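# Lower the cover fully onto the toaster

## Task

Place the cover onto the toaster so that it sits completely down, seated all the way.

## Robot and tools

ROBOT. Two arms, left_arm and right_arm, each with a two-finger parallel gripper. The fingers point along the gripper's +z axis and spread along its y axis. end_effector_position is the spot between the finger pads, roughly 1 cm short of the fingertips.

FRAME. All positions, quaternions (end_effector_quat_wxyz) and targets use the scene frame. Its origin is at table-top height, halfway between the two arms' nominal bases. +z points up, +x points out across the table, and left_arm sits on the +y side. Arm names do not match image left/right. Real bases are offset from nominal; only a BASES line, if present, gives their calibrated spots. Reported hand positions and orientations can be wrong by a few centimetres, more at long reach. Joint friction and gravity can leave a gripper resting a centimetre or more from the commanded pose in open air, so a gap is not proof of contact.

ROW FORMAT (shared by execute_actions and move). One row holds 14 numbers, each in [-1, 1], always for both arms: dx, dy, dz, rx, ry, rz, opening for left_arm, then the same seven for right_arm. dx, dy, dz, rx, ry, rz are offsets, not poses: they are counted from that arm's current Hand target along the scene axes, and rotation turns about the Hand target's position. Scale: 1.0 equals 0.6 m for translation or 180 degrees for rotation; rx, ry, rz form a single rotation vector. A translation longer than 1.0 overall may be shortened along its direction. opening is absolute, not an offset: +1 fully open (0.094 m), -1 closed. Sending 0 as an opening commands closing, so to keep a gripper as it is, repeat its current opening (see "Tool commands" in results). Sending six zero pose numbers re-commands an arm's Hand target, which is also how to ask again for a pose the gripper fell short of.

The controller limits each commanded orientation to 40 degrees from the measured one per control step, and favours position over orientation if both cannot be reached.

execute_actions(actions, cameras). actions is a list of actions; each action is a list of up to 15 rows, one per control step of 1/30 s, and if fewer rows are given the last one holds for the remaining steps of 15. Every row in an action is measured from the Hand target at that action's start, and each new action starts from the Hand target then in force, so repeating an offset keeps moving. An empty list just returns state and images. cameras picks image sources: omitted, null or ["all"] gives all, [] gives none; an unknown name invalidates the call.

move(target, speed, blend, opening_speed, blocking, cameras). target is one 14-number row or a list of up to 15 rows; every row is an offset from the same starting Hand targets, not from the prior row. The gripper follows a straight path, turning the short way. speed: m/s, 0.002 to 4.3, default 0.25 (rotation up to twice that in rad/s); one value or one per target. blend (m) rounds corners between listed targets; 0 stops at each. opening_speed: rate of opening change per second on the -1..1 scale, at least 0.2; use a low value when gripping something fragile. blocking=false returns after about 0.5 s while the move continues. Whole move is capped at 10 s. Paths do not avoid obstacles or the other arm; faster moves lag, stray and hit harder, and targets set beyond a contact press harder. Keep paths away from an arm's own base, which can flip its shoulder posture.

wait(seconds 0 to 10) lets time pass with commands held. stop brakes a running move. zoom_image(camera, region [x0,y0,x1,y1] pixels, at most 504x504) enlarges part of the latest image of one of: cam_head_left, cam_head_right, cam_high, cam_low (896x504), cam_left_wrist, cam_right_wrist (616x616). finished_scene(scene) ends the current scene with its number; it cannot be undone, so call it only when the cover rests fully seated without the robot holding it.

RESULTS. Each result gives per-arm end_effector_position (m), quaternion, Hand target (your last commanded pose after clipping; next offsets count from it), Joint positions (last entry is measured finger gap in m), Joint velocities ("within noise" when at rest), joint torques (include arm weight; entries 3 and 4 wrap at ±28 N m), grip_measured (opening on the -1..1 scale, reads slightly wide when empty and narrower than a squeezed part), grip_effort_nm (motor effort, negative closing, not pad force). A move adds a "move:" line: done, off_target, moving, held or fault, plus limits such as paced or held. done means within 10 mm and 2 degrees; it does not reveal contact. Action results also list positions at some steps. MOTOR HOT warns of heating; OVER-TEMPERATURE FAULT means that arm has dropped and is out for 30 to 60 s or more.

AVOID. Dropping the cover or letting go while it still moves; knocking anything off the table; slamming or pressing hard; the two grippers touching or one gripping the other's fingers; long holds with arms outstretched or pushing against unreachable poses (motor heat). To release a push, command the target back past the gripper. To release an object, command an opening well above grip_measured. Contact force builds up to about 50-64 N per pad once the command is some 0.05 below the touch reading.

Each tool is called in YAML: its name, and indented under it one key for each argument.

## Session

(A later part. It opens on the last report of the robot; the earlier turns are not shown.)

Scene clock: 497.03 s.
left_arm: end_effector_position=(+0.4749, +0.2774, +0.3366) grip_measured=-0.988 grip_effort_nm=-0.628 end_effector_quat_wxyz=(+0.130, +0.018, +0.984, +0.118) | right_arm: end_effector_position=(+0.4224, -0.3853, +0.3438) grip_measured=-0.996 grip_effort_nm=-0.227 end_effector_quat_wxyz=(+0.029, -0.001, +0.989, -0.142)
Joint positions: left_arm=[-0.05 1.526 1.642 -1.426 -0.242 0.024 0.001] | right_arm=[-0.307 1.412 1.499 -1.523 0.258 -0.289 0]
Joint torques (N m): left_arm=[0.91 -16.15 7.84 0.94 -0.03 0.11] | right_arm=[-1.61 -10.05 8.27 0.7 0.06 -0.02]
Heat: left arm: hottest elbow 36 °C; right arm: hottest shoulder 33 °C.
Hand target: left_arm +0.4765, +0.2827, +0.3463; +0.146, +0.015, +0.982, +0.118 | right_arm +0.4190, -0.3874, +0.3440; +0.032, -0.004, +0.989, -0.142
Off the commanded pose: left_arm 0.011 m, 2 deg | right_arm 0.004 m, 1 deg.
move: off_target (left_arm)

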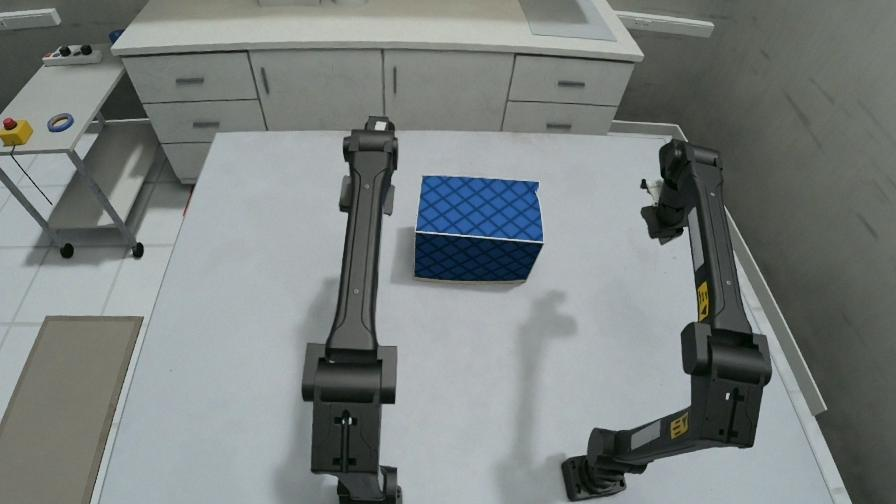

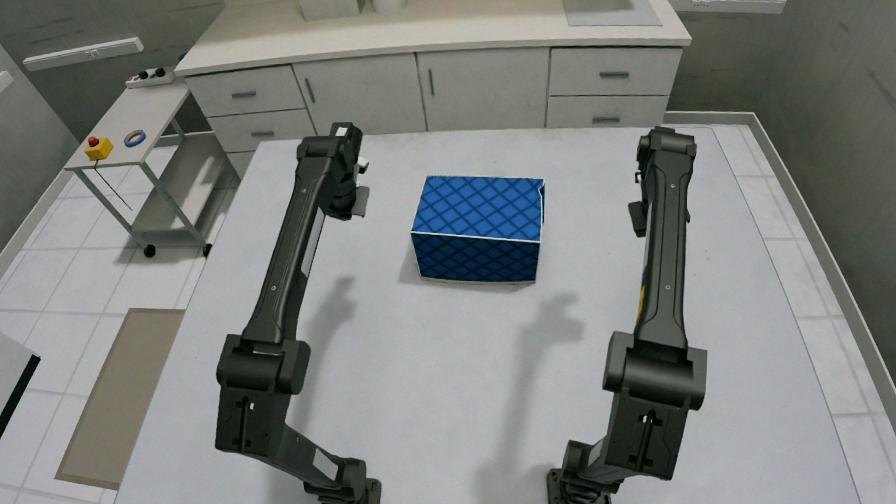

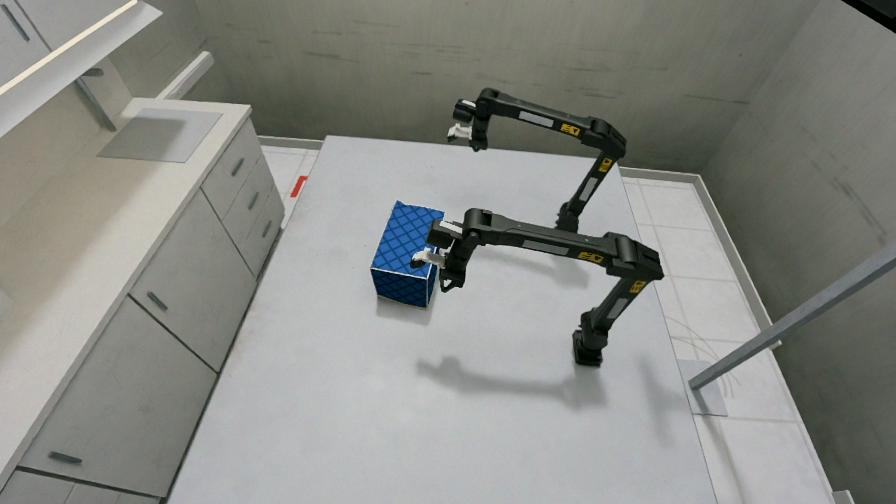

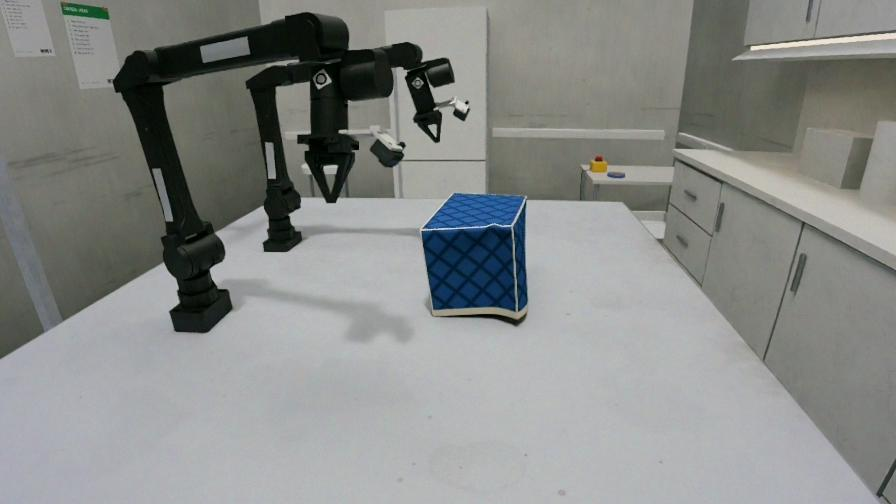

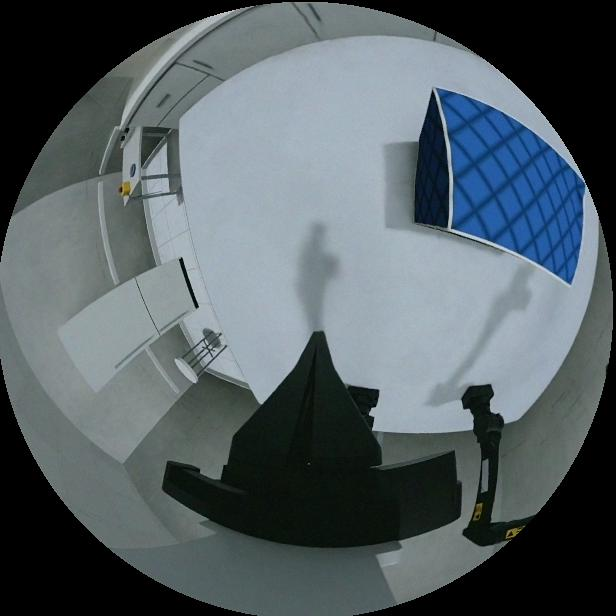

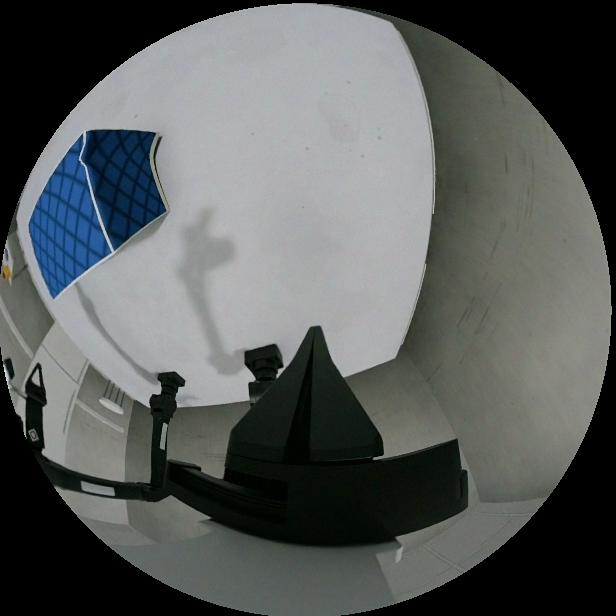

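move:
  target:
    - [0,0,0,0,0,0,-1,0.43,0.44,0,0,0,0,-1]
    - [0,0,0,0,0,0,-1,0.43,0.44,-0.18,0,0,0,-1]
    - [0,0,0,0,0,0,-1,0.47,0.44,-0.28,0,0,0,-1]
    - [0,0,0,0,0,0,-1,0.54,0.44,-0.3,0,0,0,-1]
  speed: [0.2,0.12,0.05,0.04]

zoom_image:
  camera: "cam_low"
  region: [400, 180, 560, 340]

move:
  target:
    - [0,0,0,0,0,0,-1,0,0,0.2,0,0,0,-1]
    - [0,0,0,0,0,0,-1,-0.5,-0.44,0.3,0,0,0,-1]
  speed: 0.12

zoom_image:
  camera: "cam_low"
  region: [400, 180, 560, 340]

Scene clock: 513.67 s.
left_arm: end_effector_position=(+0.4749, +0.2774, +0.3366) grip_measured=-0.988 grip_effort_nm=-0.623 end_effector_quat_wxyz=(+0.130, +0.018, +0.984, +0.118) | right_arm: end_effector_position=(+0.7366, -0.1169, +0.2183) grip_measured=-0.996 grip_effort_nm=-0.222 end_effector_quat_wxyz=(+0.076, -0.002, +0.988, -0.136)
Joint positions: left_arm=[-0.05 1.526 1.642 -1.426 -0.242 0.024 0.001] | right_arm=[0.18 2.351 2.537 -1.662 0.299 0.198 0]
Joint torques (N m): left_arm=[0.73 -16.32 7.86 0.99 -0.02 0.13] | right_arm=[-1.9 -14.39 10.85 -0.24 -0.02 0.11]
Heat: left arm: hottest elbow 35 °C; right arm: hottest shoulder 34 °C.
Hand target: left_arm +0.4765, +0.2827, +0.3463; +0.146, +0.015, +0.982, +0.118 | right_arm +0.7430, -0.1235, +0.1639; +0.032, -0.004, +0.989, -0.142
Off the commanded pose: left_arm 0.011 m, 2 deg | right_arm 0.055 m, 5 deg.
joint sent to its limit (right arm) — joint 4 (wrist pitch), lower limit. The joint targets are off in position, not in orientation.
move: off_target (left_arm, right_arm)

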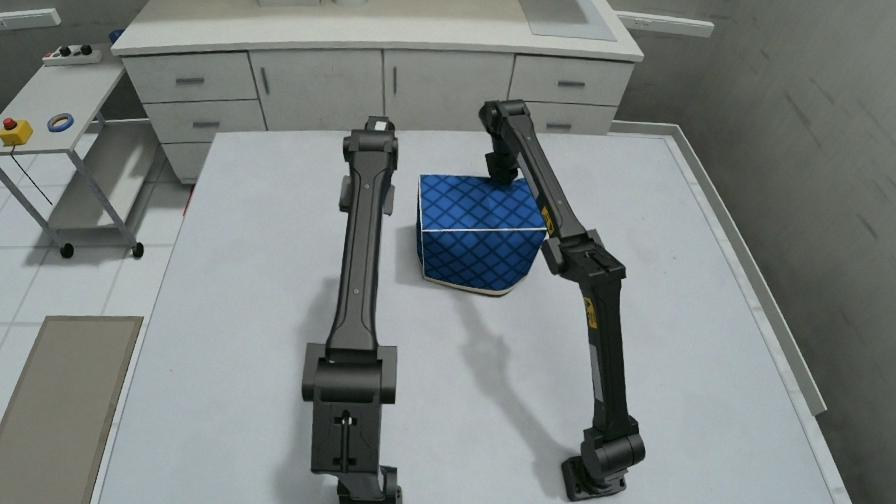

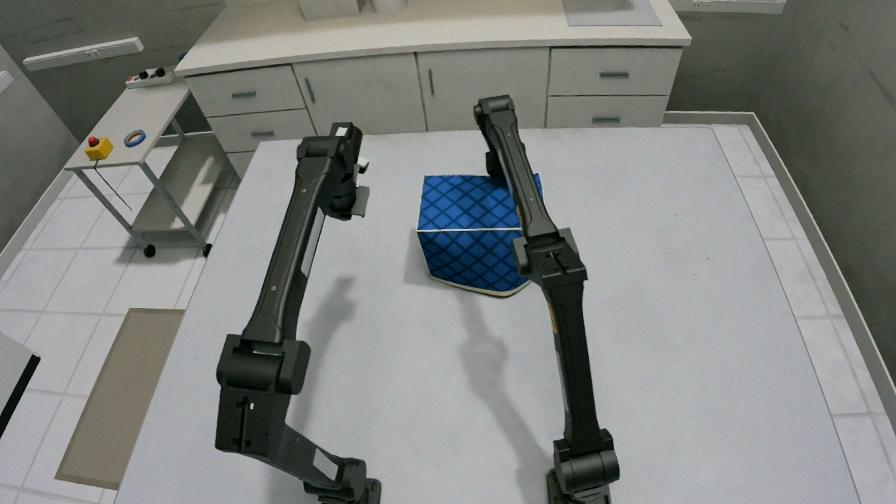

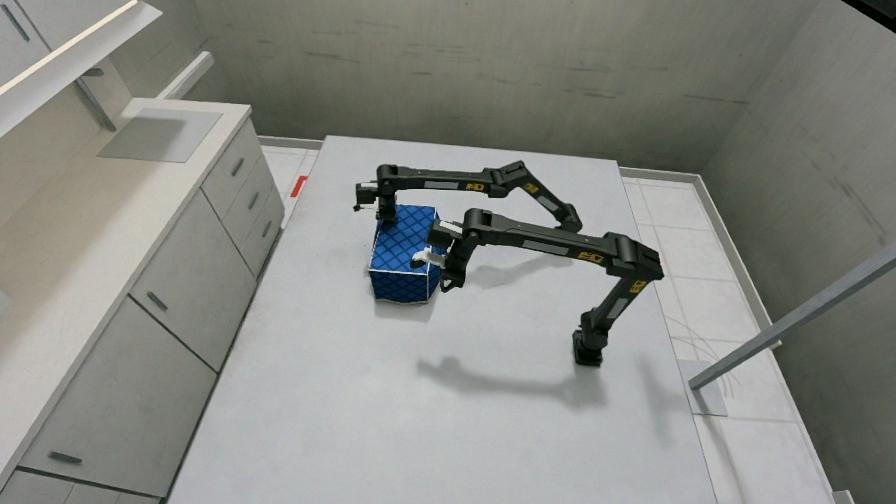

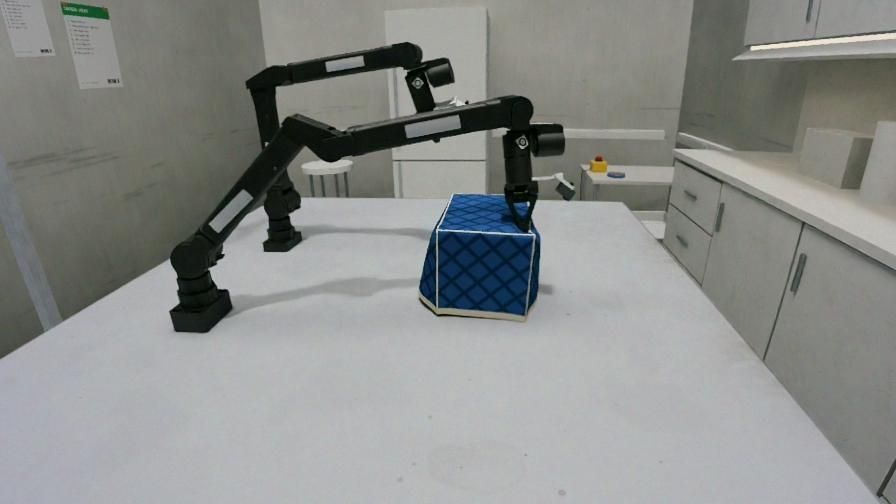

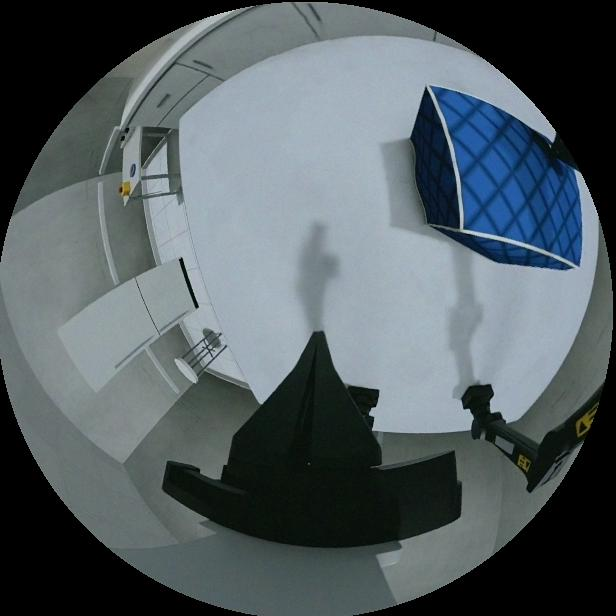

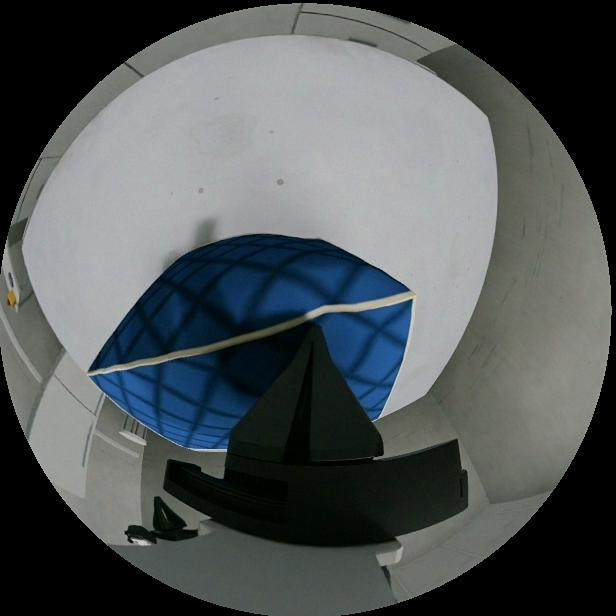

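Scaled by 3.150.

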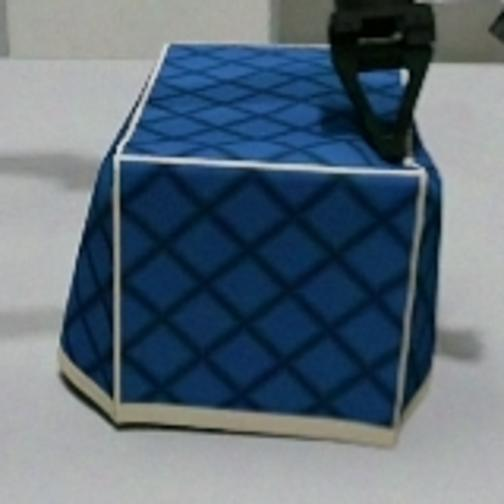

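Scene clock: 518.90 s.
left_arm: end_effector_position=(+0.4749, +0.2774, +0.3366) grip_measured=-0.988 grip_effort_nm=-0.623 end_effector_quat_wxyz=(+0.130, +0.018, +0.984, +0.118) | right_arm: end_effector_position=(+0.4473, -0.3849, +0.3418) grip_measured=-0.996 grip_effort_nm=-0.227 end_effector_quat_wxyz=(+0.027, -0.002, +0.990, -0.142)
Joint positions: left_arm=[-0.05 1.526 1.642 -1.426 -0.242 0.024 0.001] | right_arm=[-0.291 1.477 1.562 -1.529 0.26 -0.273 0]
Joint torques (N m): left_arm=[0.85 -16.32 7.84 0.95 -0.01 0.12] | right_arm=[-1.73 -11.16 8.29 0.66 0.06 -0.02]
Heat: left arm: hottest elbow 35 °C; right arm: hottest shoulder 34 °C.
Hand target: left_arm +0.4765, +0.2827, +0.3463; +0.146, +0.015, +0.982, +0.118 | right_arm +0.4430, -0.3875, +0.3440; +0.033, -0.004, +0.989, -0.142
Off the commanded pose: left_arm 0.011 m, 2 deg | right_arm 0.005 m, 1 deg.
move: off_target (left_arm)

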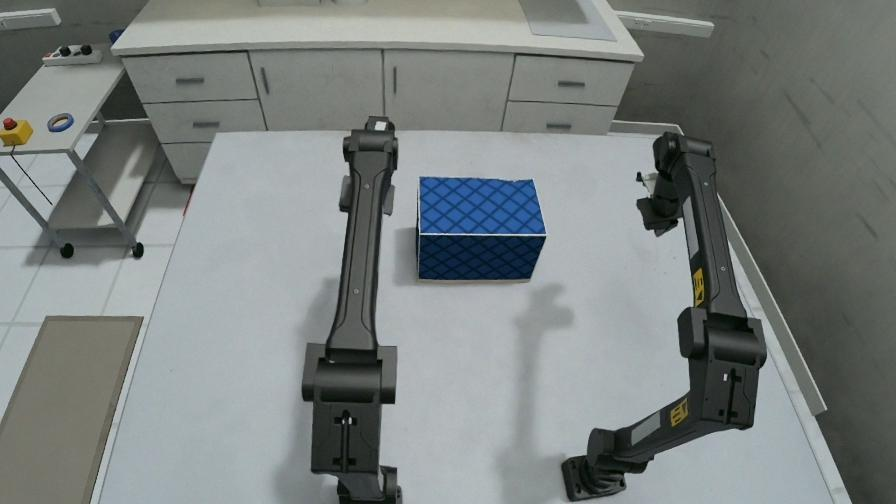

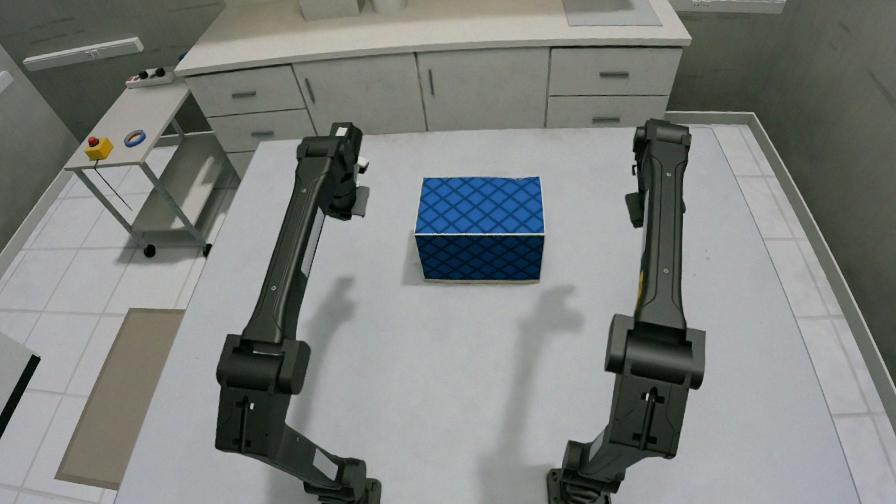

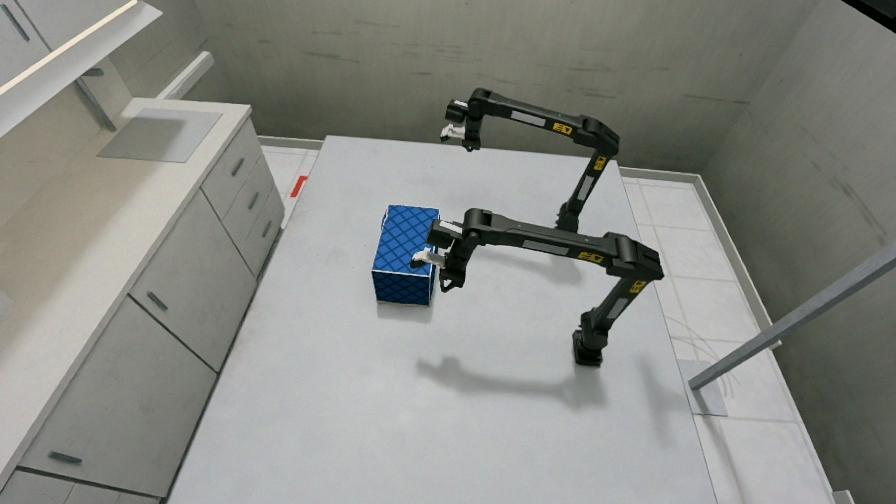

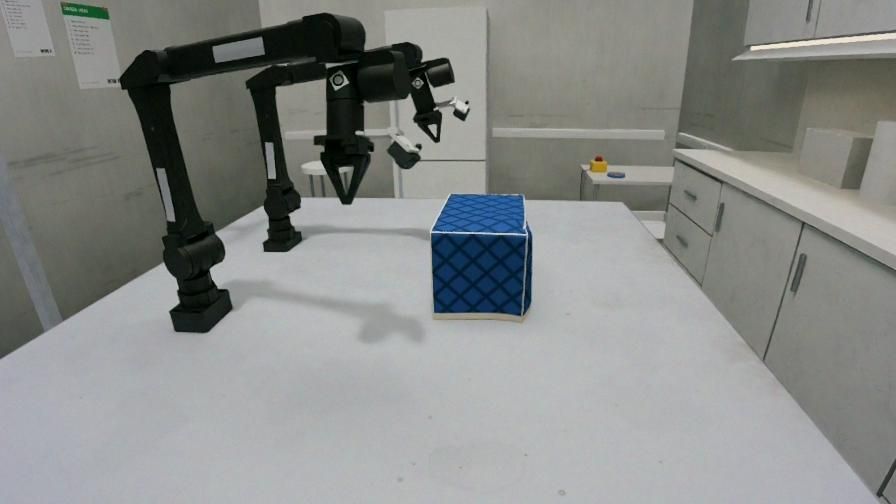

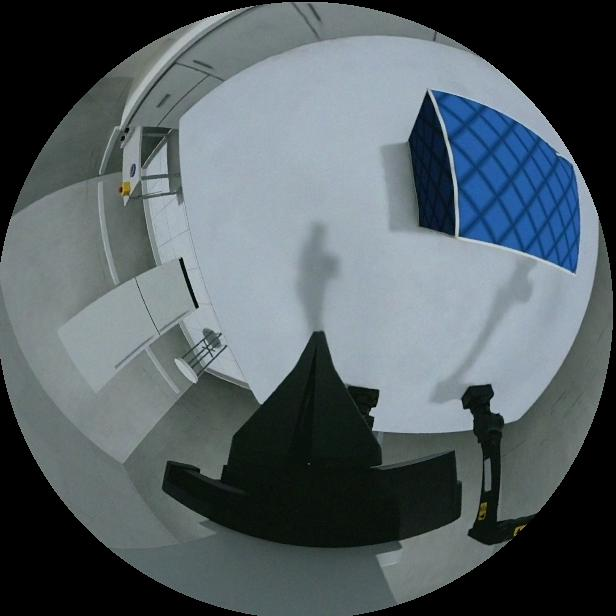

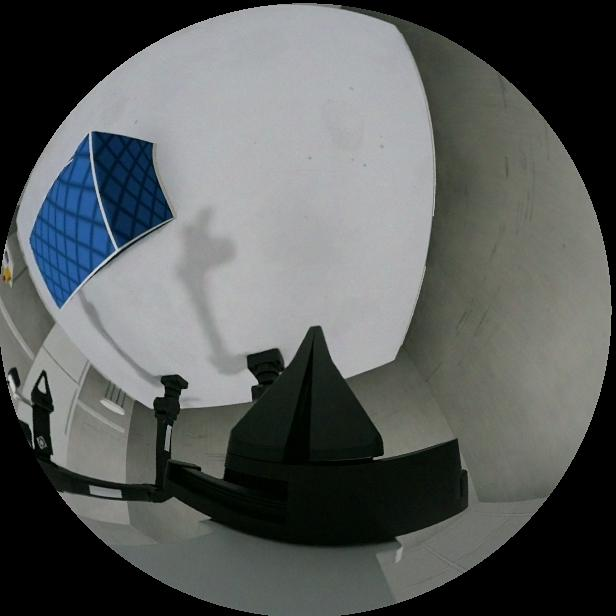

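Scaled by 3.150.

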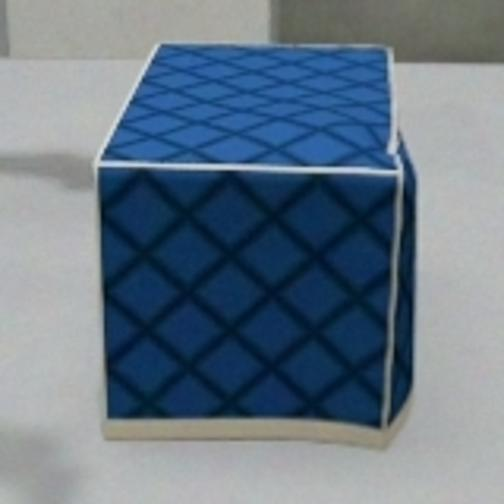

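Excellent: upright with the rim flat on the table.

finished_scene:
  scene: 1

The scene is finished: the task was done.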